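# Reorient the object on the left palm by fingers only

## Task

Using only the fingers of the left hand, rotate the loose object sitting on that up-facing palm until its orientation in the hand matches the two goal pictures. The object may touch nothing but this hand (the hand's wrist camera, the camera's post and the arm's final link count as part of the hand), and it must never leave the hand. The right arm and its hand must not touch this hand. Neither arm nor either wrist may move, and the left palm must face upward throughout. To finish, let the object rest still for a moment on the palm or fingers, clear of the wrist, the camera and its post. No left-hand motor may read moving or overload or be building up toward a shutdown; a motor that was already off at the start is exempt. Then declare the task done. The hand is then opened, and the required orientation must still hold with the object simply lying on the open hand, not kept there by the grip.

## Robot and tools

Robot: two arms, left_arm and right_arm, each with six joints and a 16-motor four-digit hand (index, middle, ring, thumb). The left arm carries a left hand and the right arm a mirrored right hand. In this task only the fingers of the hand holding the object should move. Both arms stay put the whole time.

Frames: the scene frame has +z up, +x out over the table and left_arm toward +y, with its origin at table height midway between the arms. Reported positions (metres) and quaternions (wxyz) are in this frame. Each hand point sits in front of the palm, where the thumb tip would meet the index and middle tips. Its axes: +z runs along straightened fingers toward their tips, +y points out of the palm face, and +x runs across the palm. On the right hand +x points away from the thumb; on the left hand it points toward the thumb. A rigid mast at the wrist can collide with things. On the left hand it spans x -0.05 to -0.10, z -0.16 to -0.11 and y up to +0.06 m.

execute_actions(actions, cameras): actions is a list of actions. Each action is a table of 1 to 15 rows, and each row lasts one 1/30 s step. If fewer than 15 rows are given, the last row repeats until 15 steps have passed. Each action therefore takes 0.5 s. Every row is one flat list of 48 numbers, each in [-1, 1], covering both arms in this order:
1-6: left arm dx, dy, dz, rx, ry, rz.
7-22: the left hand's 16 motor goals.
23-24: left current_limit and speed.
25-30: right arm dx, dy, dz, rx, ry, rz.
31-46: the right hand's 16 motor goals.
47-48: right current_limit and speed.

Arm numbers are offsets, not poses. They move the hand point away from the Hand target it had when the action began, along that target's own axes. Every row is counted from that same starting target, not from the previous row. A value of 1.0 equals 0.6 m, or 180 degrees for rx, ry, rz, which together form a single rotation vector. The controller limits each step to 100 mm and 20 degrees from the measured pose. To hold an arm still, send 0 for all six of its arm numbers in every row. That is what this task needs for both arms.

Hand motor numbers are absolute goal angles, each scaled linearly between the hinge's two stops. Order for each hand:
index_abd, index_mcp, index_pip, index_dip, middle_abd, middle_mcp, middle_pip, middle_dip, ring_abd, ring_mcp, ring_pip, ring_dip, thumb_cmc, thumb_axl, thumb_mcp, thumb_ipl.

Hinge ranges (degrees at +1 and at -1, then the straight value):
- _abd: -1 swings the finger sideways away from the thumb (-60,+60; 0.00).
- _mcp: -1 bends the knuckle toward the palm (-18,+128; +0.75).
- _pip (-29,+108; +0.58) and _dip (-21,+117; +0.70): -1 curls these joints.
- thumb_cmc: -1 brings the thumb from beside the palm round to in front of it (-20,+120; +0.71).
- thumb_axl: rolls the thumb about its own length (-27,+140; +0.68).
- thumb_mcp (-69,+109; +0.23) and thumb_ipl (-77,+108; +0.17) bend the thumb.

current_limit maps -1 to 0 mA and +1 to 550 mA, with a floor of 11 mA. Speed sets goal motion to (speed+1)/2 of 5.9 rad/s. Both start at +0.4 and -0.6 and keep their last written values. A zero in a hand column is a real goal, not 'no change'. To leave the right hand untouched, resend its current hand_goal, current_limit and speed.

cameras selects which images come back: leave it out or use ["all"] for all, or [] for none. Names: cam_head_left, cam_head_right (896x504), cam_left_wrist, cam_right_wrist (672x504). An empty actions list simply returns the current state.

Results report, per arm:
- end_effector_position and end_effector_quat_wxyz.
- Hand target, which is the base for the next offsets.
- Joint positions, velocities ("within noise" when at rest) and torques.
- Per hand motor: hand_goal, hand_measured, hand_current_ma (positive means pushing toward -1) and hand_state (moving, goal, blocked, overload).
- hand_current_limit and hand_speed.
The scene number closes each result. A MOTOR HOT line warns of heat. Above 100 °C the arm goes limp for 30-60 s.

A motor drawing 495 mA or more builds up a timer. After 5 s it shuts down for 10 s, so keep currents moderate. A finger presses only while its goal lies beyond the object's surface.

zoom_image(camera, region=[x0,y0,x1,y1]) enlarges a region of at most 504x504 px from that camera's latest image. show_instructions() shows the goal pictures. read_manual(section) returns licence text only. finished_scene(scene) ends scene 1, 2 or 3 and cannot be undone; scene 1 is practice.

Avoid:
- tilting the palm or nudging either arm;
- the object touching the mast, the camera or its post, or falling off the hand;
- flinging the object with fast strokes;
- the other hand coming near the hand that holds the object.
The scene clock keeps running while you think. Now and then the object may be briefly pushed by an outside disturbance.

Each tool is called after ">>>" as a command line: name --argument value for each argument, lists and objects as JSON in quotes; but a table of rows of numbers goes row by row, as --pt "numbers of a row", without its own name.

Reference images:

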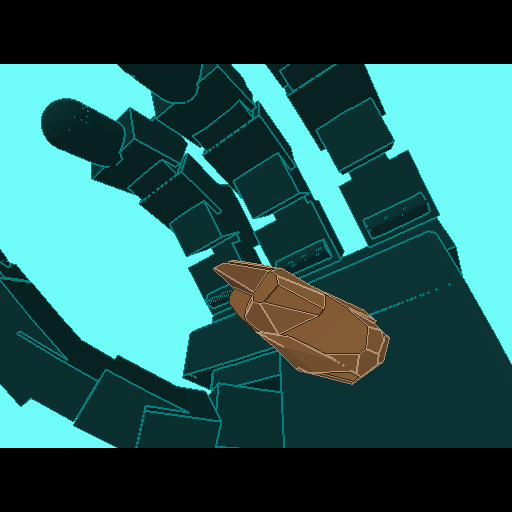

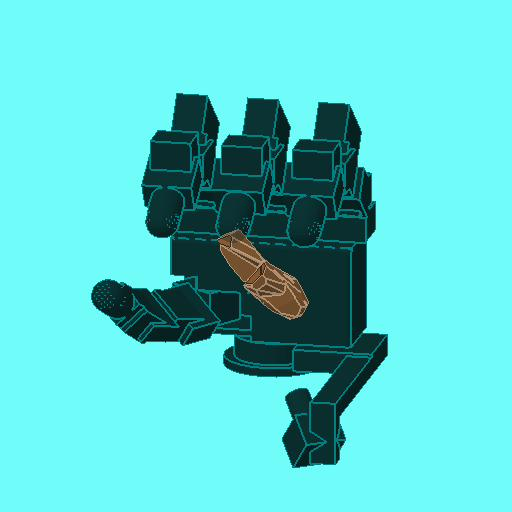

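## Session

>>> execute_actions --actions '[]'

>>> show_instructions

Scene clock: 0.00 s.
left_arm: end_effector_position=(+0.3807, +0.1162, +0.3865) hand_goal=(+0.000, +0.046, -0.008, +0.280, +0.000, +0.046, -0.008, +0.280, +0.000, +0.046, -0.008, +0.280, -0.104, +0.266, +0.032, -0.018) hand_measured=(+0.000, +0.060, -0.006, +0.282, +0.000, +0.064, -0.006, +0.282, +0.000, +0.060, -0.004, +0.282, -0.092, +0.270, +0.034, -0.016) hand_current_ma=(+0, +30, +3, +2, +0, +37, +3, +2, +0, +28, +4, +3, +24, +8, +2, +2) hand_state=(goal, goal, goal, goal, goal, goal, goal, goal, goal, goal, goal, goal, goal, goal, goal, goal) hand_current_limit=0.40 hand_speed=-0.60 end_effector_quat_wxyz=(+0.639, +0.655, +0.286, +0.284) | right_arm: end_effector_position=(+0.3695, -0.7455, +0.5576) hand_goal=(+0.000, +0.754, +0.576, +0.696, +0.000, +0.754, +0.576, +0.696, +0.000, +0.754, +0.576, +0.696, +0.714, +0.678, +0.226, +0.168) hand_measured=(+0.000, +0.754, +0.576, +0.696, +0.000, +0.754, +0.576, +0.696, +0.000, +0.754, +0.576, +0.696, +0.714, +0.678, +0.226, +0.168) hand_current_ma=(+0, +0, +0, +0, +0, +0, +0, +0, +0, +0, +0, +0, +0, +0, +0, +0) hand_state=(goal, goal, goal, goal, goal, goal, goal, goal, goal, goal, goal, goal, goal, goal, goal, goal) hand_current_limit=0.40 hand_speed=-0.60 end_effector_quat_wxyz=(+0.621, +0.649, +0.325, +0.295)
Joint positions: left_arm=[-0.866 1.153 0.61 0.52 -0.083 0.006] | right_arm=[-0.674 1.065 1.041 -0.03 -0.008 -0.021]
Joint velocities: within noise
Joint torques (N m): no reading
Motor temperatures (°C): left_arm=[28 32 30 25 25 24] | right_arm=[28 30 28 28 25 26]
Heat: left arm: hottest shoulder 32 °C; right arm: hottest shoulder 30 °C.
Hand target: left_arm +0.3823, +0.1145, +0.4034; +0.650, +0.644, +0.282, +0.288 | right_arm +0.3665, -0.7430, +0.5811; +0.635, +0.635, +0.319, +0.302
camera_calibration:
cam_left_wrist: T_world_to_cam=[[-0.558506, -0.586018, -0.587072, 0.468218], [-0.246219, 0.792964, -0.557301, 0.16978], [0.792115, -0.166708, -0.587164, 0.0664803], [0, 0, 0, 1]] pos_world=[0.250646, 0.150838, 0.408531]
cam_right_wrist: T_world_to_cam=[[-0.41924, -0.626079, 0.657467, -0.647334], [-0.866315, 0.0592747, -0.495969, 0.603391], [0.271545, -0.777503, -0.567232, -0.234415], [0, 0, 0, 1]] pos_world=[0.314992, -0.623306, 0.591896]

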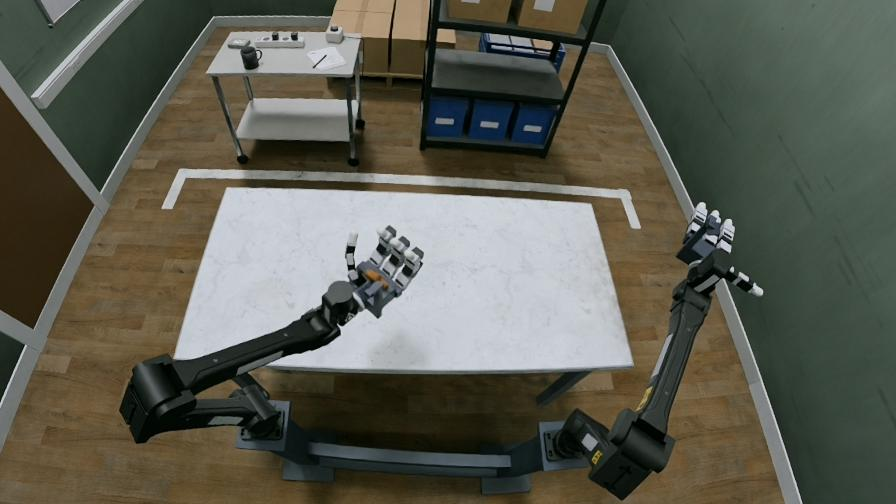

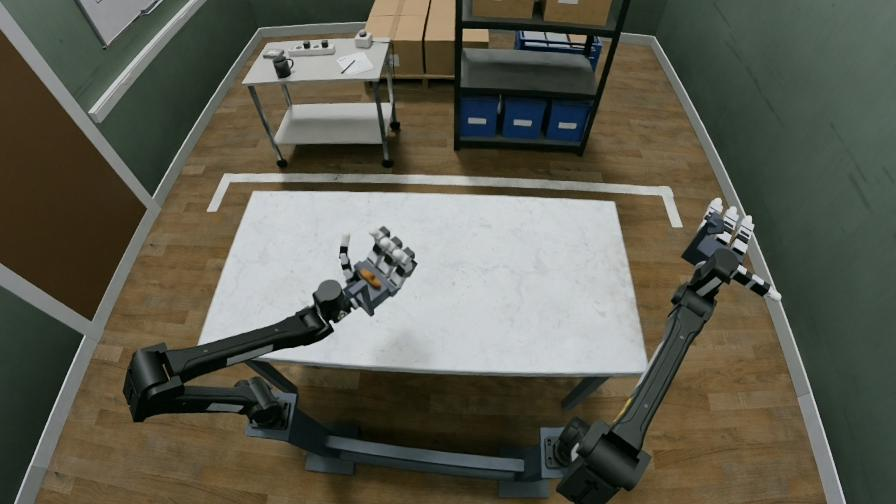

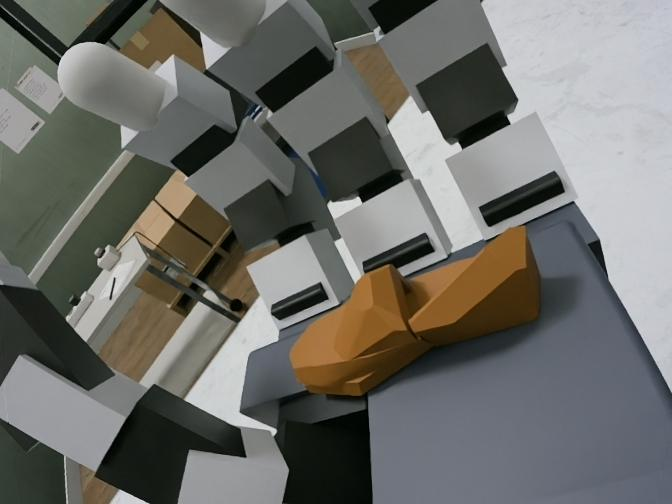

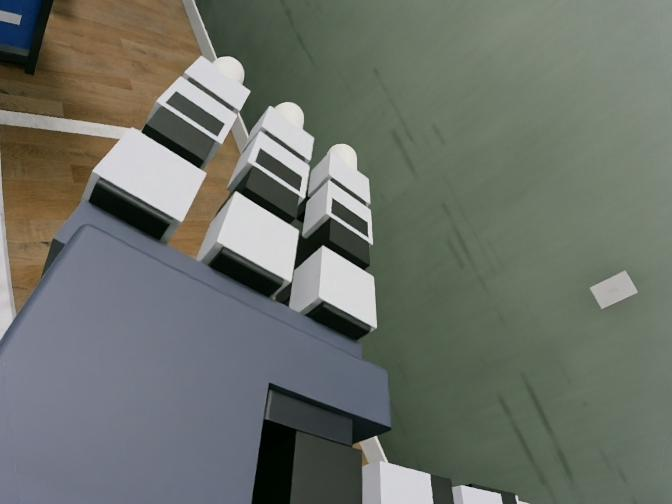

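Reference images for this scene: goal picture from the wrist camera place, goal picture looking into the palm.

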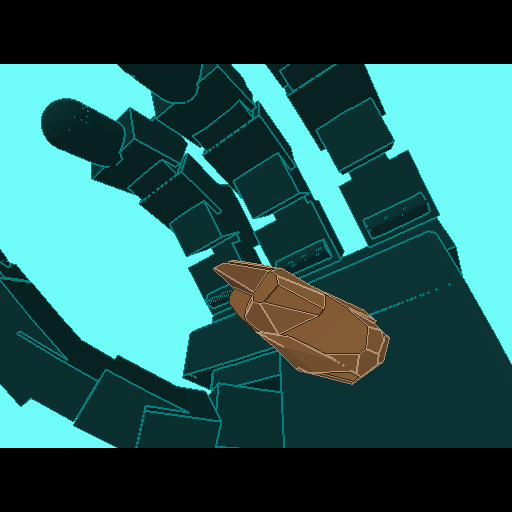

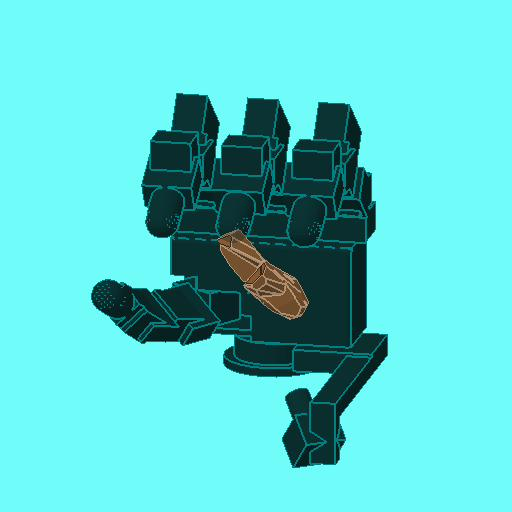

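>>> zoom_image --camera "cam_left_wrist" --region '[260, 200, 580, 440]'

>>> zoom_image --camera "cam_head_left" --region '[330, 220, 430, 320]'

Scaled by 1.575 from the camera's 672x504 image, which has a finer 960x720 frame.

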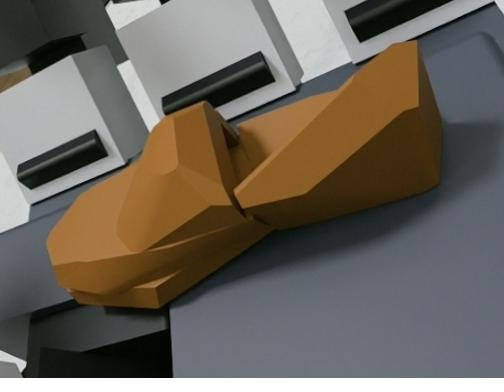

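Scaled by 5.040 from the camera's 896x504 image, which has a finer 1280x720 frame.

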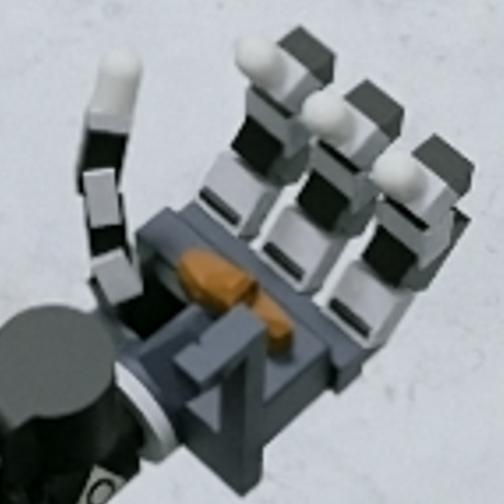

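>>> execute_actions --actions '[[[0,0,0,0,0,0,0,0.753,-0.737,-0.826,0,0.046,-0.008,0.28,0,0.046,-0.008,0.28,-0.104,0.266,0.032,-0.018,0.4,-0.6,0,0,0,0,0,0,0,0.754,0.576,0.696,0,0.754,0.576,0.696,0,0.754,0.576,0.696,0.714,0.678,0.226,0.168,0.4,-0.6]],[[0,0,0,0,0,0,0,0.753,-0.737,-0.826,0,0.046,-0.008,0.28,0,-0.342,-0.008,-0.217,-0.104,0.266,0.032,-0.018,0.4,-0.6,0,0,0,0,0,0,0,0.754,0.576,0.696,0,0.754,0.576,0.696,0,0.754,0.576,0.696,0.714,0.678,0.226,0.168,0.4,-0.6]],[[0,0,0,0,0,0,0,0.753,-0.737,-0.826,0,0.046,-0.008,0.28,0,-0.342,-0.008,-0.217,-0.104,0.266,0.032,-0.018,0.4,-0.6,0,0,0,0,0,0,0,0.754,0.576,0.696,0,0.754,0.576,0.696,0,0.754,0.576,0.696,0.714,0.678,0.226,0.168,0.4,-0.6]]]' --cameras '["cam_left_wrist","cam_head_left"]'

>>> zoom_image --camera "cam_head_left" --region '[330, 220, 430, 320]'

Scene clock: 27.67 s.
left_arm: end_effector_position=(+0.3807, +0.1162, +0.3865) hand_goal=(+0.000, +0.754, -0.736, -0.826, +0.000, +0.046, -0.008, +0.280, +0.000, -0.342, -0.008, -0.216, -0.104, +0.266, +0.032, -0.018) hand_measured=(+0.000, +0.760, -0.734, -0.824, +0.000, +0.064, -0.006, +0.282, +0.000, -0.338, -0.006, -0.214, -0.092, +0.270, +0.034, -0.016) hand_current_ma=(+0, +9, +2, +2, +0, +37, +3, +2, +0, +7, +1, +2, +24, +8, +2, +2) hand_state=(goal, goal, goal, goal, goal, goal, goal, goal, goal, goal, goal, goal, goal, goal, goal, goal) hand_current_limit=0.40 hand_speed=-0.60 end_effector_quat_wxyz=(+0.639, +0.655, +0.286, +0.284) | right_arm: end_effector_position=(+0.3695, -0.7455, +0.5576) hand_goal=(+0.000, +0.754, +0.576, +0.696, +0.000, +0.754, +0.576, +0.696, +0.000, +0.754, +0.576, +0.696, +0.714, +0.678, +0.226, +0.168) hand_measured=(+0.000, +0.762, +0.576, +0.696, +0.000, +0.762, +0.576, +0.696, +0.000, +0.762, +0.576, +0.696, +0.724, +0.678, +0.226, +0.168) hand_current_ma=(+0, +12, +0, +0, +0, +12, +0, +0, +0, +11, +0, +0, +14, -1, +0, +0) hand_state=(goal, goal, goal, goal, goal, goal, goal, goal, goal, goal, goal, goal, goal, goal, goal, goal) hand_current_limit=0.40 hand_speed=-0.60 end_effector_quat_wxyz=(+0.621, +0.649, +0.325, +0.295)
Joint positions: left_arm=[-0.866 1.153 0.61 0.52 -0.083 0.006] | right_arm=[-0.674 1.065 1.041 -0.03 -0.008 -0.021]
Joint velocities: within noise
Joint torques (N m): left_arm=[0.09 -6.71 10.45 3.73 -0.02 0.07] | right_arm=[-0.21 -7.53 15.25 3.54 0.18 -0.03]
Motor temperatures (°C): left_arm=[28 33 35 25 25 24] | right_arm=[28 30 32 29 25 26]
Heat: left arm: hottest elbow 35 °C; right arm: hottest elbow 32 °C.
Hand target: left_arm +0.3823, +0.1145, +0.4034; +0.650, +0.644, +0.282, +0.288 | right_arm +0.3665, -0.7430, +0.5811; +0.635, +0.635, +0.319, +0.302
Off the commanded pose: left_arm 0.017 m, 2 deg | right_arm 0.024 m, 2 deg.
camera_calibration:
cam_left_wrist: T_world_to_cam=[[-0.558506, -0.586018, -0.587072, 0.468218], [-0.246219, 0.792964, -0.557301, 0.16978], [0.792115, -0.166708, -0.587164, 0.0664803], [0, 0, 0, 1]] pos_world=[0.250646, 0.150838, 0.408531]
Images, in order (width x height): cam_head_left 896x504, cam_left_wrist 672x504.

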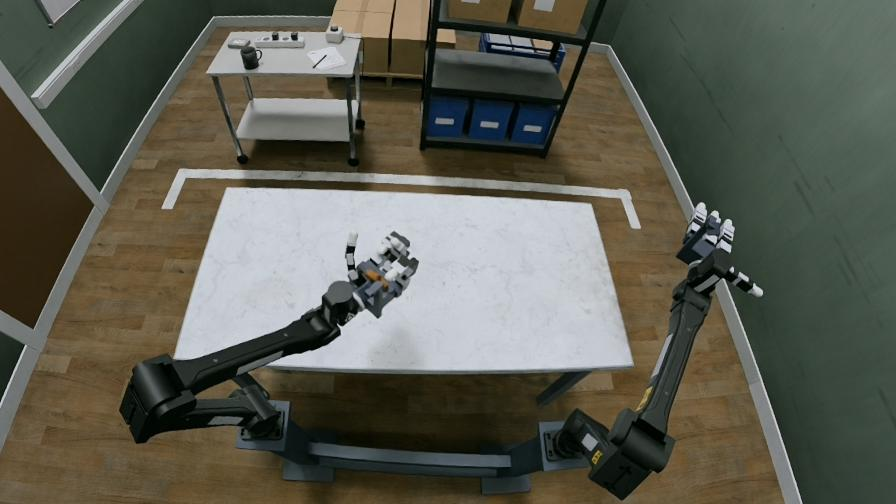

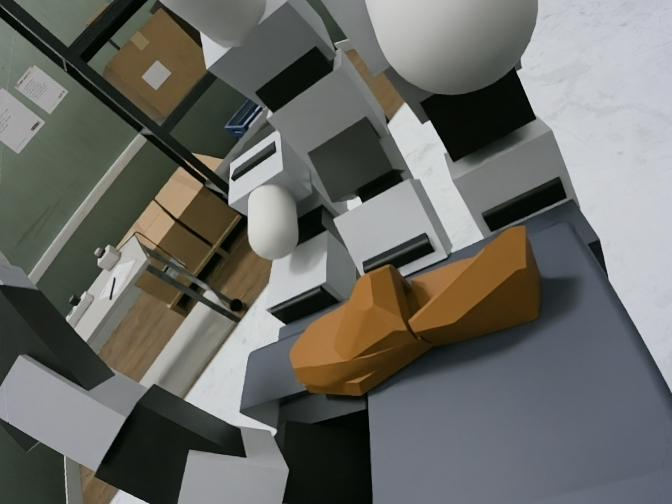

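Scaled by 5.040 from the camera's 896x504 image, which has a finer 1280x720 frame.

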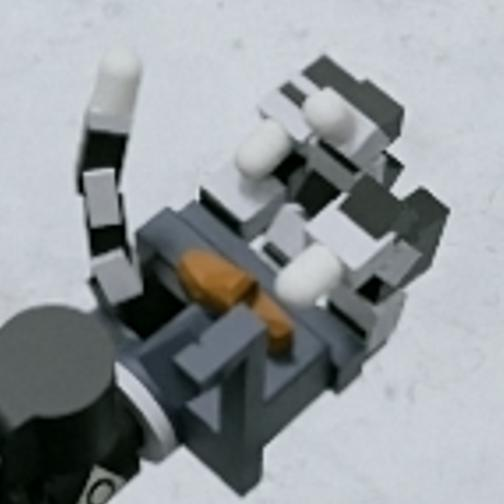

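>>> execute_actions --actions '[[[0,0,0,0,0,0,0,0.753,-0.737,-0.826,0,0.046,-0.008,0.28,0,-0.342,-0.737,-0.217,-0.104,0.266,0.032,-0.018,0.4,-0.7,0,0,0,0,0,0,0,0.754,0.576,0.696,0,0.754,0.576,0.696,0,0.754,0.576,0.696,0.714,0.678,0.226,0.168,0.4,-0.6]],[[0,0,0,0,0,0,0,0.45,-0.737,-0.826,0,0.046,-0.008,0.28,0,-0.342,-0.737,-0.217,-0.104,0.266,0.032,-0.018,0.4,-0.7,0,0,0,0,0,0,0,0.754,0.576,0.696,0,0.754,0.576,0.696,0,0.754,0.576,0.696,0.714,0.678,0.226,0.168,0.4,-0.6]],[[0,0,0,0,0,0,0,0.137,-0.737,-0.826,0,0.046,-0.008,0.28,0,-0.342,-0.737,-0.217,-0.104,0.266,0.032,-0.018,0.4,-0.7,0,0,0,0,0,0,0,0.754,0.576,0.696,0,0.754,0.576,0.696,0,0.754,0.576,0.696,0.714,0.678,0.226,0.168,0.4,-0.6]]]' --cameras '["cam_left_wrist","cam_head_left"]'

>>> zoom_image --camera "cam_head_left" --region '[330, 220, 430, 320]'

Scene clock: 35.93 s.
left_arm: end_effector_position=(+0.3807, +0.1162, +0.3865) hand_goal=(+0.000, +0.138, -0.736, -0.826, +0.000, +0.046, -0.008, +0.280, +0.000, -0.342, -0.736, -0.216, -0.104, +0.266, +0.032, -0.018) hand_measured=(+0.000, +0.150, -0.736, -0.824, +0.000, +0.064, -0.006, +0.282, +0.000, -0.318, -0.580, -0.192, -0.092, +0.270, +0.034, -0.016) hand_current_ma=(+0, +25, +1, +2, +0, +37, +3, +2, +0, +54, +385, +53, +24, +8, +2, +2) hand_state=(goal, goal, goal, goal, goal, goal, goal, goal, goal, blocked, blocked, blocked, goal, goal, goal, goal) hand_current_limit=0.40 hand_speed=-0.70 end_effector_quat_wxyz=(+0.639, +0.655, +0.286, +0.284) | right_arm: end_effector_position=(+0.3695, -0.7455, +0.5576) hand_goal=(+0.000, +0.754, +0.576, +0.696, +0.000, +0.754, +0.576, +0.696, +0.000, +0.754, +0.576, +0.696, +0.714, +0.678, +0.226, +0.168) hand_measured=(+0.000, +0.762, +0.576, +0.696, +0.000, +0.762, +0.576, +0.696, +0.000, +0.762, +0.576, +0.696, +0.724, +0.678, +0.226, +0.168) hand_current_ma=(+0, +12, +0, +0, +0, +12, +0, +0, +0, +12, +0, +0, +14, -1, +0, +0) hand_state=(goal, goal, goal, goal, goal, goal, goal, goal, goal, goal, goal, goal, goal, goal, goal, goal) hand_current_limit=0.40 hand_speed=-0.60 end_effector_quat_wxyz=(+0.621, +0.649, +0.325, +0.295)
Joint positions: left_arm=[-0.866 1.153 0.61 0.52 -0.083 0.006] | right_arm=[-0.674 1.065 1.041 -0.03 -0.008 -0.021]
Joint velocities: within noise
Joint torques (N m): left_arm=[-0.03 -6.77 10.45 3.67 -0.02 0.08] | right_arm=[-0.21 -7.47 15.25 3.54 0.18 -0.04]
Motor temperatures (°C): left_arm=[28 33 36 25 25 24] | right_arm=[28 31 33 29 25 26]
Heat: left arm: hottest elbow 36 °C; right arm: hottest elbow 33 °C.
Hand target: left_arm +0.3823, +0.1145, +0.4034; +0.650, +0.644, +0.282, +0.288 | right_arm +0.3665, -0.7430, +0.5811; +0.635, +0.635, +0.319, +0.302
Off the commanded pose: left_arm 0.017 m, 2 deg | right_arm 0.024 m, 2 deg.
camera_calibration:
cam_left_wrist: T_world_to_cam=[[-0.558506, -0.586018, -0.587072, 0.468218], [-0.246219, 0.792964, -0.557301, 0.16978], [0.792115, -0.166708, -0.587164, 0.0664803], [0, 0, 0, 1]] pos_world=[0.250646, 0.150838, 0.408531]
Images, in order (width x height): cam_head_left 896x504, cam_left_wrist 672x504.

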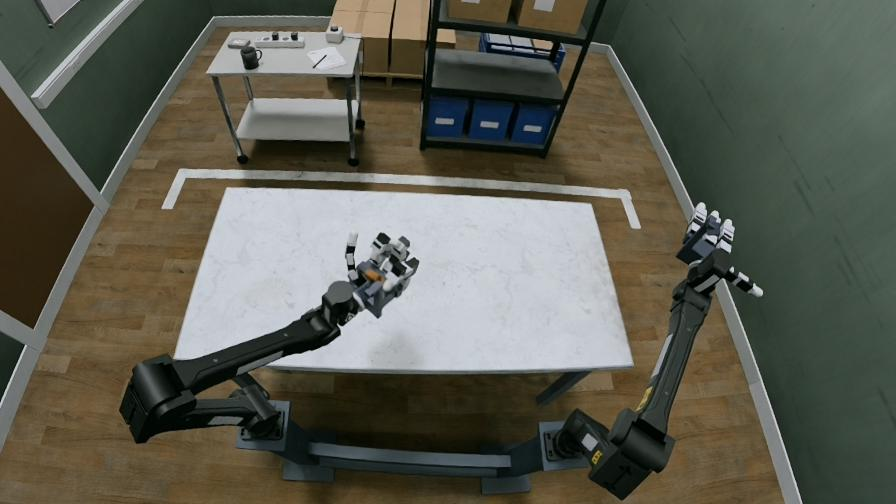

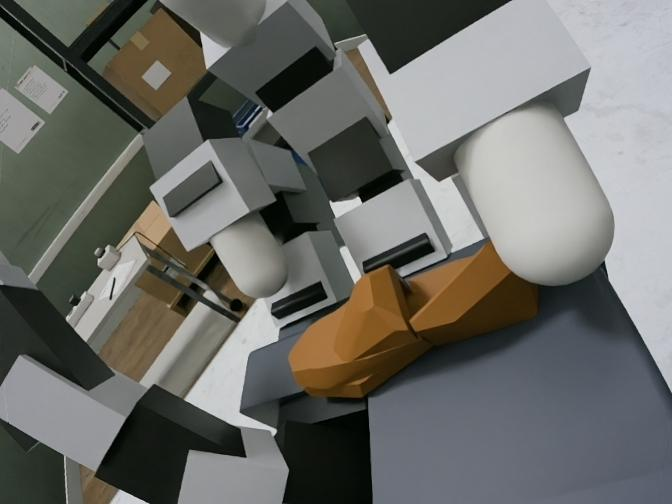

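Scaled by 5.040 from the camera's 896x504 image, which has a finer 1280x720 frame.

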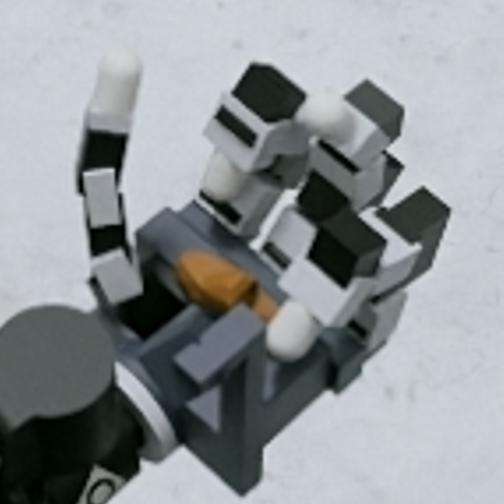

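>>> execute_actions --actions '[[[0,0,0,0,0,0,0,0.0,-0.737,-0.638,0,0.046,-0.008,0.28,0,-0.342,-0.65,-0.217,-0.104,0.266,0.032,-0.018,0.4,-0.7,0,0,0,0,0,0,0,0.754,0.576,0.696,0,0.754,0.576,0.696,0,0.754,0.576,0.696,0.714,0.678,0.226,0.168,0.4,-0.6]],[[0,0,0,0,0,0,0,-0.205,-0.737,-0.45,0,0.046,-0.008,0.28,0,-0.342,-0.65,-0.217,-0.104,0.266,0.032,-0.018,0.4,-0.7,0,0,0,0,0,0,0,0.754,0.576,0.696,0,0.754,0.576,0.696,0,0.754,0.576,0.696,0.714,0.678,0.226,0.168,0.4,-0.6]]]' --cameras '["cam_left_wrist","cam_head_left"]'

>>> zoom_image --camera "cam_head_left" --region '[330, 220, 430, 320]'

Scene clock: 42.33 s.
left_arm: end_effector_position=(+0.3807, +0.1162, +0.3865) hand_goal=(+0.000, -0.204, -0.736, -0.450, +0.000, +0.046, -0.008, +0.280, +0.000, -0.342, -0.650, -0.216, -0.104, +0.266, +0.032, -0.018) hand_measured=(+0.000, -0.198, -0.736, -0.454, +0.000, +0.064, -0.006, +0.282, +0.000, -0.318, -0.580, -0.192, -0.092, +0.270, +0.034, -0.016) hand_current_ma=(+0, +9, +0, -4, +0, +37, +3, +2, +0, +54, +210, +53, +24, +8, +2, +2) hand_state=(goal, goal, goal, goal, goal, goal, goal, goal, goal, blocked, blocked, blocked, goal, goal, goal, goal) hand_current_limit=0.40 hand_speed=-0.70 end_effector_quat_wxyz=(+0.639, +0.655, +0.286, +0.284) | right_arm: end_effector_position=(+0.3695, -0.7455, +0.5576) hand_goal=(+0.000, +0.754, +0.576, +0.696, +0.000, +0.754, +0.576, +0.696, +0.000, +0.754, +0.576, +0.696, +0.714, +0.678, +0.226, +0.168) hand_measured=(+0.000, +0.762, +0.576, +0.696, +0.000, +0.762, +0.576, +0.696, +0.000, +0.762, +0.576, +0.696, +0.724, +0.678, +0.226, +0.168) hand_current_ma=(+0, +12, +0, +0, +0, +12, +0, +0, +0, +12, +0, +0, +14, -1, +0, +0) hand_state=(goal, goal, goal, goal, goal, goal, goal, goal, goal, goal, goal, goal, goal, goal, goal, goal) hand_current_limit=0.40 hand_speed=-0.60 end_effector_quat_wxyz=(+0.621, +0.649, +0.325, +0.295)
Joint positions: left_arm=[-0.866 1.153 0.61 0.52 -0.083 0.006] | right_arm=[-0.674 1.065 1.041 -0.03 -0.008 -0.021]
Joint velocities: within noise
Joint torques (N m): left_arm=[0.03 -6.71 10.41 3.69 -0.02 0.08] | right_arm=[-0.26 -7.53 15.27 3.52 0.18 -0.04]
Motor temperatures (°C): left_arm=[28 33 37 25 25 24] | right_arm=[28 31 34 29 25 26]
Heat: left arm: hottest elbow 37 °C; right arm: hottest elbow 34 °C.
Hand target: left_arm +0.3823, +0.1145, +0.4034; +0.650, +0.644, +0.282, +0.288 | right_arm +0.3665, -0.7430, +0.5811; +0.635, +0.635, +0.319, +0.302
Off the commanded pose: left_arm 0.017 m, 2 deg | right_arm 0.024 m, 2 deg.
camera_calibration:
cam_left_wrist: T_world_to_cam=[[-0.558506, -0.586018, -0.587072, 0.468218], [-0.246219, 0.792964, -0.557301, 0.16978], [0.792115, -0.166708, -0.587164, 0.0664803], [0, 0, 0, 1]] pos_world=[0.250646, 0.150838, 0.408531]
Images, in order (width x height): cam_head_left 896x504, cam_left_wrist 672x504.

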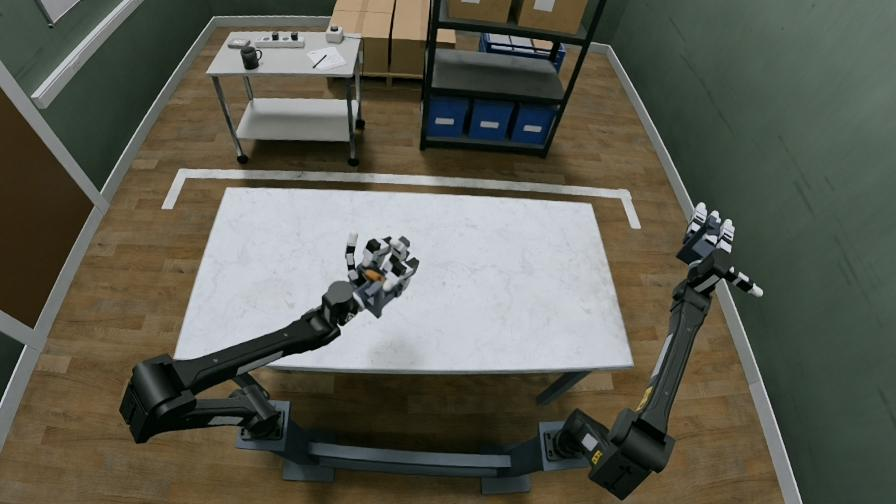

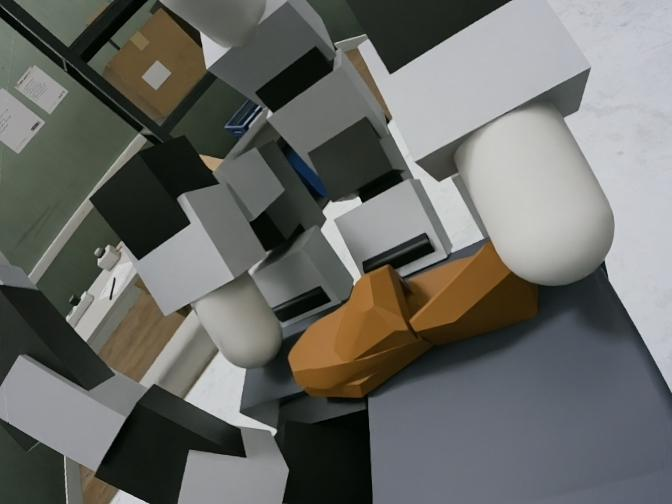

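Scaled by 5.040 from the camera's 896x504 image, which has a finer 1280x720 frame.

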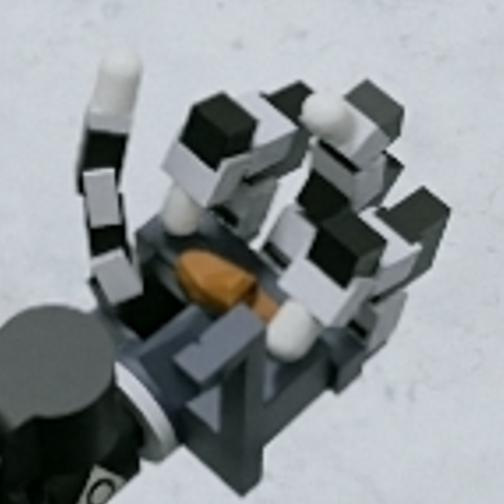

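>>> execute_actions --actions '[[[0,0,0,0,0,0,0,0.1,-0.737,-0.7,0,0.046,-0.008,0.28,0,-0.342,-0.65,-0.217,-0.104,0.266,0.032,-0.018,0.4,-0.6,0,0,0,0,0,0,0,0.754,0.576,0.696,0,0.754,0.576,0.696,0,0.754,0.576,0.696,0.714,0.678,0.226,0.168,0.4,-0.6]],[[0,0,0,0,0,0,0,0.6,-0.737,-0.826,0,0.046,-0.008,0.28,0,-0.342,-0.65,-0.217,-0.104,0.266,0.032,-0.018,0.4,-0.6,0,0,0,0,0,0,0,0.754,0.576,0.696,0,0.754,0.576,0.696,0,0.754,0.576,0.696,0.714,0.678,0.226,0.168,0.4,-0.6]],[[0,0,0,0,0,0,0.6,0.753,-0.737,-0.826,0,0.046,-0.008,0.28,0,-0.342,-0.65,-0.217,-0.104,0.266,0.032,-0.018,0.4,-0.6,0,0,0,0,0,0,0,0.754,0.576,0.696,0,0.754,0.576,0.696,0,0.754,0.576,0.696,0.714,0.678,0.226,0.168,0.4,-0.6]],[[0,0,0,0,0,0,0.6,0.45,-0.737,-0.826,0,0.046,-0.008,0.28,0,-0.342,-0.65,-0.217,-0.104,0.266,0.032,-0.018,0.4,-0.7,0,0,0,0,0,0,0,0.754,0.576,0.696,0,0.754,0.576,0.696,0,0.754,0.576,0.696,0.714,0.678,0.226,0.168,0.4,-0.6]],[[0,0,0,0,0,0,0.6,0.137,-0.737,-0.826,0,0.046,-0.008,0.28,0,-0.342,-0.65,-0.217,-0.104,0.266,0.032,-0.018,0.4,-0.7,0,0,0,0,0,0,0,0.754,0.576,0.696,0,0.754,0.576,0.696,0,0.754,0.576,0.696,0.714,0.678,0.226,0.168,0.4,-0.6]],[[0,0,0,0,0,0,0.6,0,-0.737,-0.638,0,0.046,-0.008,0.28,0,-0.342,-0.65,-0.217,-0.104,0.266,0.032,-0.018,0.4,-0.7,0,0,0,0,0,0,0,0.754,0.576,0.696,0,0.754,0.576,0.696,0,0.754,0.576,0.696,0.714,0.678,0.226,0.168,0.4,-0.6]]]' --cameras '["cam_left_wrist","cam_head_left"]'

>>> zoom_image --camera "cam_head_left" --region '[330, 220, 430, 320]'

Scene clock: 58.30 s.
left_arm: end_effector_position=(+0.3807, +0.1162, +0.3865) hand_goal=(+0.600, +0.000, -0.736, -0.638, +0.000, +0.046, -0.008, +0.280, +0.000, -0.342, -0.650, -0.216, -0.104, +0.266, +0.032, -0.018) hand_measured=(+0.598, +0.010, -0.736, -0.642, +0.000, +0.064, -0.006, +0.282, +0.000, -0.318, -0.580, -0.192, -0.092, +0.270, +0.034, -0.016) hand_current_ma=(-2, +18, +0, -4, +0, +37, +3, +2, +0, +54, +210, +53, +24, +8, +2, +2) hand_state=(goal, goal, goal, goal, goal, goal, goal, goal, goal, blocked, blocked, blocked, goal, goal, goal, goal) hand_current_limit=0.40 hand_speed=-0.70 end_effector_quat_wxyz=(+0.639, +0.655, +0.286, +0.284) | right_arm: end_effector_position=(+0.3695, -0.7455, +0.5576) hand_goal=(+0.000, +0.754, +0.576, +0.696, +0.000, +0.754, +0.576, +0.696, +0.000, +0.754, +0.576, +0.696, +0.714, +0.678, +0.226, +0.168) hand_measured=(+0.000, +0.762, +0.576, +0.696, +0.000, +0.762, +0.576, +0.696, +0.000, +0.762, +0.576, +0.696, +0.724, +0.678, +0.226, +0.168) hand_current_ma=(+0, +12, +0, +0, +0, +12, +0, +0, +0, +12, +0, +0, +14, -1, +0, +0) hand_state=(goal, goal, goal, goal, goal, goal, goal, goal, goal, goal, goal, goal, goal, goal, goal, goal) hand_current_limit=0.40 hand_speed=-0.60 end_effector_quat_wxyz=(+0.621, +0.649, +0.325, +0.295)
Joint positions: left_arm=[-0.866 1.153 0.61 0.52 -0.083 0.006] | right_arm=[-0.674 1.065 1.041 -0.03 -0.008 -0.021]
Joint velocities: within noise
Joint torques (N m): left_arm=[0.03 -6.71 10.44 3.67 -0.02 0.08] | right_arm=[-0.21 -7.65 15.27 3.55 0.18 -0.04]
Motor temperatures (°C): left_arm=[28 33 39 26 25 24] | right_arm=[28 31 36 29 25 26]
Heat: left arm: hottest elbow 39 °C; right arm: hottest elbow 36 °C.
Hand target: left_arm +0.3823, +0.1145, +0.4034; +0.650, +0.644, +0.282, +0.288 | right_arm +0.3665, -0.7430, +0.5811; +0.635, +0.635, +0.319, +0.302
Off the commanded pose: left_arm 0.017 m, 2 deg | right_arm 0.024 m, 2 deg.
camera_calibration:
cam_left_wrist: T_world_to_cam=[[-0.558506, -0.586018, -0.587072, 0.468218], [-0.246219, 0.792964, -0.557301, 0.16978], [0.792115, -0.166708, -0.587164, 0.0664803], [0, 0, 0, 1]] pos_world=[0.250646, 0.150838, 0.408531]
Images, in order (width x height): cam_head_left 896x504, cam_left_wrist 672x504.

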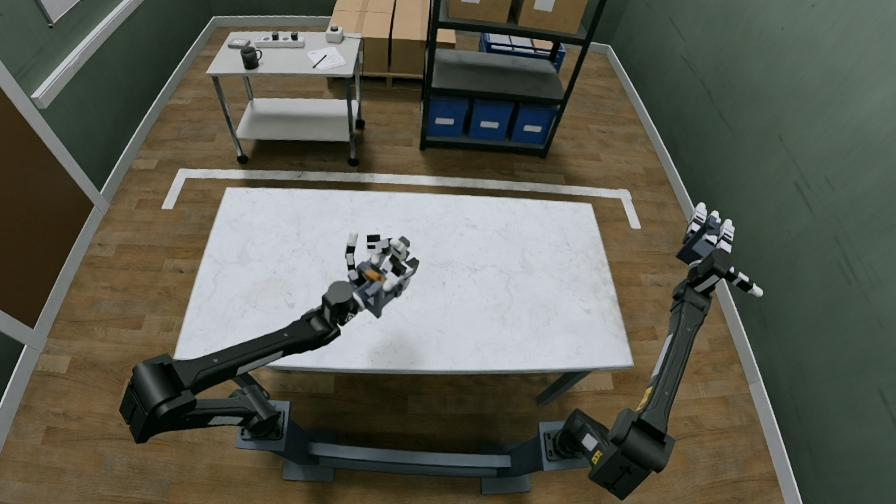

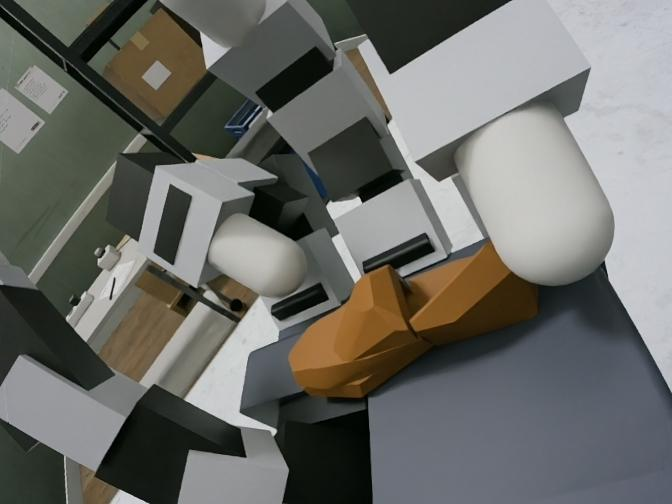

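Scaled by 5.040 from the camera's 896x504 image, which has a finer 1280x720 frame.

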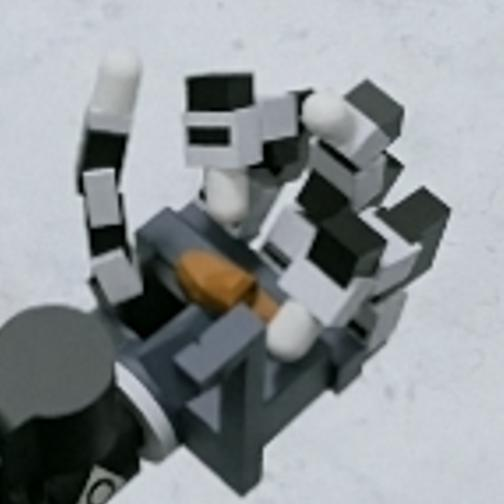

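Well placed. Sweep on.

>>> execute_actions --actions '[[[0,0,0,0,0,0,0.6,-0.205,-0.737,-0.45,0,0.046,-0.008,0.28,0,-0.342,-0.65,-0.217,-0.104,0.266,0.032,-0.018,0.4,-0.7,0,0,0,0,0,0,0,0.754,0.576,0.696,0,0.754,0.576,0.696,0,0.754,0.576,0.696,0.714,0.678,0.226,0.168,0.4,-0.6]],[[0,0,0,0,0,0,0.6,-0.342,-0.737,-0.217,0,0.046,-0.008,0.28,0,-0.342,-0.65,-0.217,-0.104,0.266,0.032,-0.018,0.4,-0.7,0,0,0,0,0,0,0,0.754,0.576,0.696,0,0.754,0.576,0.696,0,0.754,0.576,0.696,0.714,0.678,0.226,0.168,0.4,-0.6]]]' --cameras '["cam_left_wrist","cam_head_left"]'

>>> zoom_image --camera "cam_head_left" --region '[330, 220, 430, 320]'

Scene clock: 63.43 s.
left_arm: end_effector_position=(+0.3807, +0.1162, +0.3865) hand_goal=(+0.600, -0.342, -0.736, -0.216, +0.000, +0.046, -0.008, +0.280, +0.000, -0.342, -0.650, -0.216, -0.104, +0.266, +0.032, -0.018) hand_measured=(+0.598, -0.340, -0.736, -0.220, +0.000, +0.064, -0.006, +0.282, +0.000, -0.340, -0.650, -0.214, -0.092, +0.270, +0.034, -0.016) hand_current_ma=(-1, +3, +0, -4, +0, +37, +3, +2, +0, +3, +0, +3, +24, +8, +2, +2) hand_state=(goal, goal, goal, goal, goal, goal, goal, goal, goal, goal, goal, goal, goal, goal, goal, goal) hand_current_limit=0.40 hand_speed=-0.70 end_effector_quat_wxyz=(+0.639, +0.655, +0.286, +0.284) | right_arm: end_effector_position=(+0.3695, -0.7455, +0.5576) hand_goal=(+0.000, +0.754, +0.576, +0.696, +0.000, +0.754, +0.576, +0.696, +0.000, +0.754, +0.576, +0.696, +0.714, +0.678, +0.226, +0.168) hand_measured=(+0.000, +0.762, +0.576, +0.696, +0.000, +0.762, +0.576, +0.696, +0.000, +0.762, +0.576, +0.696, +0.724, +0.678, +0.226, +0.168) hand_current_ma=(+0, +12, +0, +0, +0, +12, +0, +0, +0, +12, +0, +0, +14, -1, +0, +0) hand_state=(goal, goal, goal, goal, goal, goal, goal, goal, goal, goal, goal, goal, goal, goal, goal, goal) hand_current_limit=0.40 hand_speed=-0.60 end_effector_quat_wxyz=(+0.621, +0.649, +0.325, +0.295)
Joint positions: left_arm=[-0.866 1.153 0.61 0.52 -0.083 0.006] | right_arm=[-0.674 1.065 1.041 -0.03 -0.008 -0.021]
Joint velocities: within noise
Joint torques (N m): left_arm=[-0.03 -6.71 10.43 3.63 -0.02 0.08] | right_arm=[-0.26 -7.53 15.27 3.52 0.19 -0.04]
Motor temperatures (°C): left_arm=[28 33 40 26 25 24] | right_arm=[28 31 36 29 25 26]
Heat: left arm: hottest elbow 40 °C; right arm: hottest elbow 36 °C.
Hand target: left_arm +0.3823, +0.1145, +0.4034; +0.650, +0.644, +0.282, +0.288 | right_arm +0.3665, -0.7430, +0.5811; +0.635, +0.635, +0.319, +0.302
Off the commanded pose: left_arm 0.017 m, 2 deg | right_arm 0.024 m, 2 deg.
camera_calibration:
cam_left_wrist: T_world_to_cam=[[-0.558506, -0.586018, -0.587072, 0.468218], [-0.246219, 0.792964, -0.557301, 0.16978], [0.792115, -0.166708, -0.587164, 0.0664803], [0, 0, 0, 1]] pos_world=[0.250646, 0.150838, 0.408531]
Images, in order (width x height): cam_head_left 896x504, cam_left_wrist 672x504.

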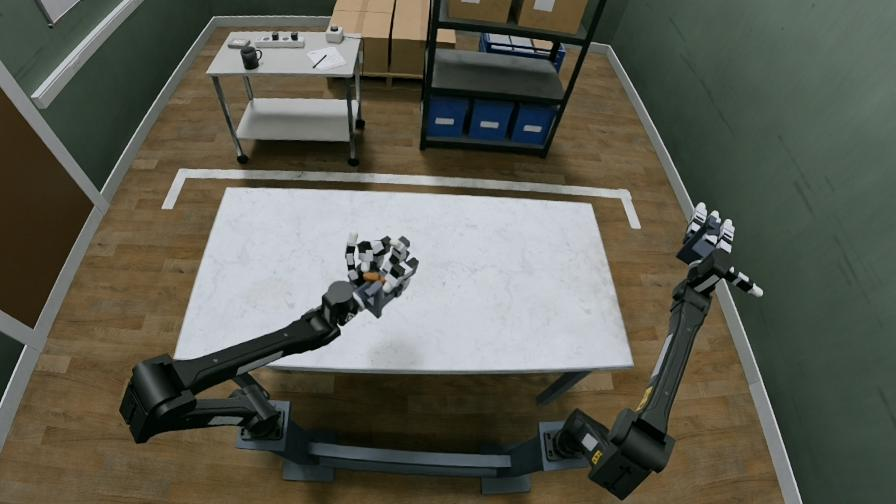

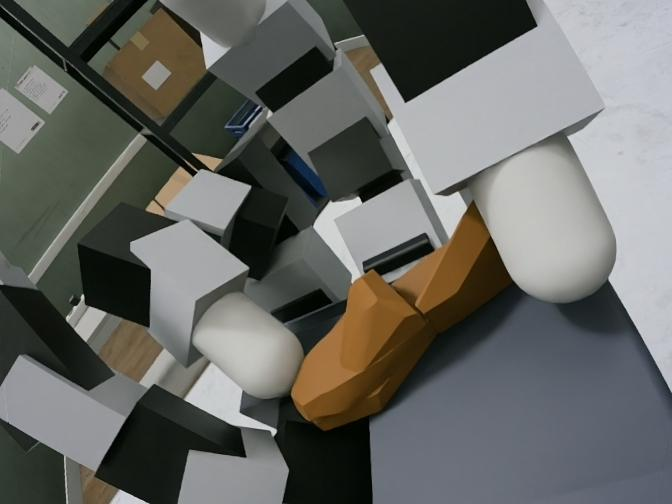

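Scaled by 5.040 from the camera's 896x504 image, which has a finer 1280x720 frame.

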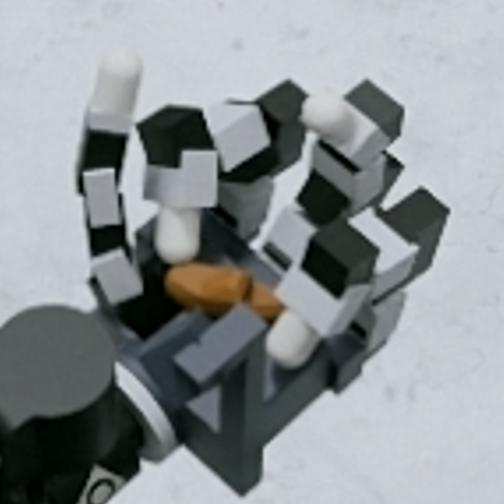

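>>> execute_actions --actions '[[[0,0,0,0,0,0,0.75,-0.479,-0.664,-0.029,0,0.046,-0.008,0.28,0,-0.205,-0.737,-0.45,-0.104,0.266,0.032,-0.018,0.4,-0.7,0,0,0,0,0,0,0,0.754,0.576,0.696,0,0.754,0.576,0.696,0,0.754,0.576,0.696,0.714,0.678,0.226,0.168,0.4,-0.6]],[[0,0,0,0,0,0,0.75,-0.616,-0.591,0.16,0,0.046,-0.008,0.28,0,-0.07,-0.737,-0.6,-0.104,0.266,0.032,-0.018,0.4,-0.7,0,0,0,0,0,0,0,0.754,0.576,0.696,0,0.754,0.576,0.696,0,0.754,0.576,0.696,0.714,0.678,0.226,0.168,0.4,-0.6]]]' --cameras '["cam_left_wrist","cam_head_left"]'

>>> zoom_image --camera "cam_head_left" --region '[330, 220, 430, 320]'

Scene clock: 69.63 s.
left_arm: end_effector_position=(+0.3807, +0.1162, +0.3865) hand_goal=(+0.750, -0.616, -0.590, +0.160, +0.000, +0.046, -0.008, +0.280, +0.000, -0.070, -0.736, -0.600, -0.104, +0.266, +0.032, -0.018) hand_measured=(+0.752, -0.482, -0.674, -0.030, +0.000, +0.064, -0.006, +0.282, +0.000, -0.070, -0.736, -0.598, -0.088, +0.260, +0.032, -0.016) hand_current_ma=(+2, +385, -272, -385, +0, +37, +3, +2, +0, +1, +0, +3, +29, -13, +0, +2) hand_state=(goal, blocked, blocked, blocked, goal, goal, goal, goal, goal, goal, goal, goal, goal, goal, goal, goal) hand_current_limit=0.40 hand_speed=-0.70 end_effector_quat_wxyz=(+0.639, +0.655, +0.286, +0.284) | right_arm: end_effector_position=(+0.3695, -0.7455, +0.5576) hand_goal=(+0.000, +0.754, +0.576, +0.696, +0.000, +0.754, +0.576, +0.696, +0.000, +0.754, +0.576, +0.696, +0.714, +0.678, +0.226, +0.168) hand_measured=(+0.000, +0.762, +0.576, +0.696, +0.000, +0.762, +0.576, +0.696, +0.000, +0.762, +0.576, +0.696, +0.724, +0.678, +0.226, +0.168) hand_current_ma=(+0, +12, +0, +0, +0, +12, +0, +0, +0, +12, +0, +0, +14, -1, +0, +0) hand_state=(goal, goal, goal, goal, goal, goal, goal, goal, goal, goal, goal, goal, goal, goal, goal, goal) hand_current_limit=0.40 hand_speed=-0.60 end_effector_quat_wxyz=(+0.621, +0.649, +0.325, +0.295)
Joint positions: left_arm=[-0.866 1.153 0.61 0.52 -0.083 0.006] | right_arm=[-0.674 1.065 1.041 -0.03 -0.008 -0.021]
Joint velocities: within noise
Joint torques (N m): left_arm=[-0.03 -6.65 10.41 3.69 -0.02 0.07] | right_arm=[-0.21 -7.47 15.24 3.52 0.18 -0.04]
Motor temperatures (°C): left_arm=[28 33 40 26 25 24] | right_arm=[28 31 37 29 25 26]
Heat: left arm: hottest elbow 40 °C; right arm: hottest elbow 37 °C.
Hand target: left_arm +0.3823, +0.1145, +0.4034; +0.650, +0.644, +0.282, +0.288 | right_arm +0.3665, -0.7430, +0.5811; +0.635, +0.635, +0.319, +0.302
Off the commanded pose: left_arm 0.017 m, 2 deg | right_arm 0.024 m, 2 deg.
camera_calibration:
cam_left_wrist: T_world_to_cam=[[-0.558506, -0.586018, -0.587072, 0.468218], [-0.246219, 0.792964, -0.557301, 0.16978], [0.792115, -0.166708, -0.587164, 0.0664803], [0, 0, 0, 1]] pos_world=[0.250646, 0.150838, 0.408531]
Images, in order (width x height): cam_head_left 896x504, cam_left_wrist 672x504.

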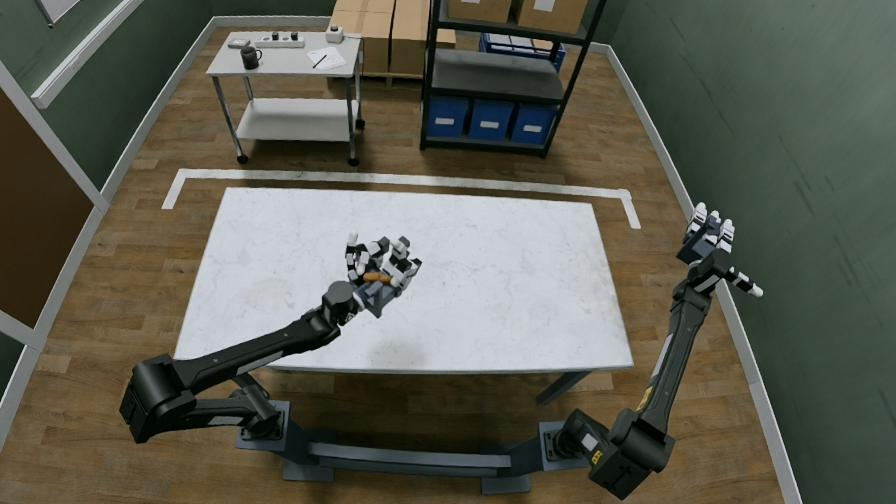

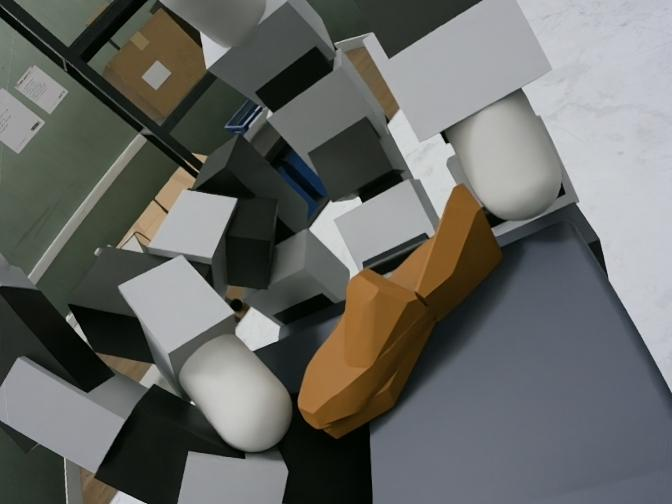

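Scaled by 5.040 from the camera's 896x504 image, which has a finer 1280x720 frame.

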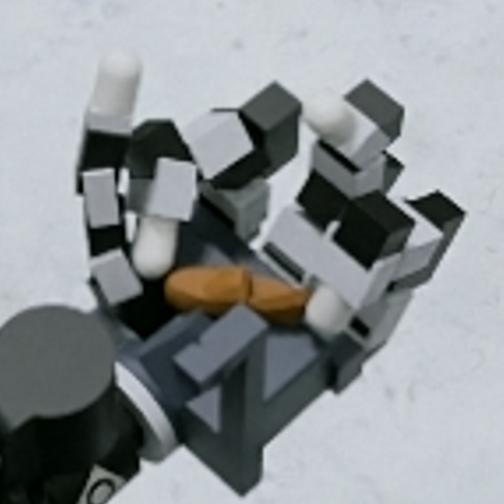

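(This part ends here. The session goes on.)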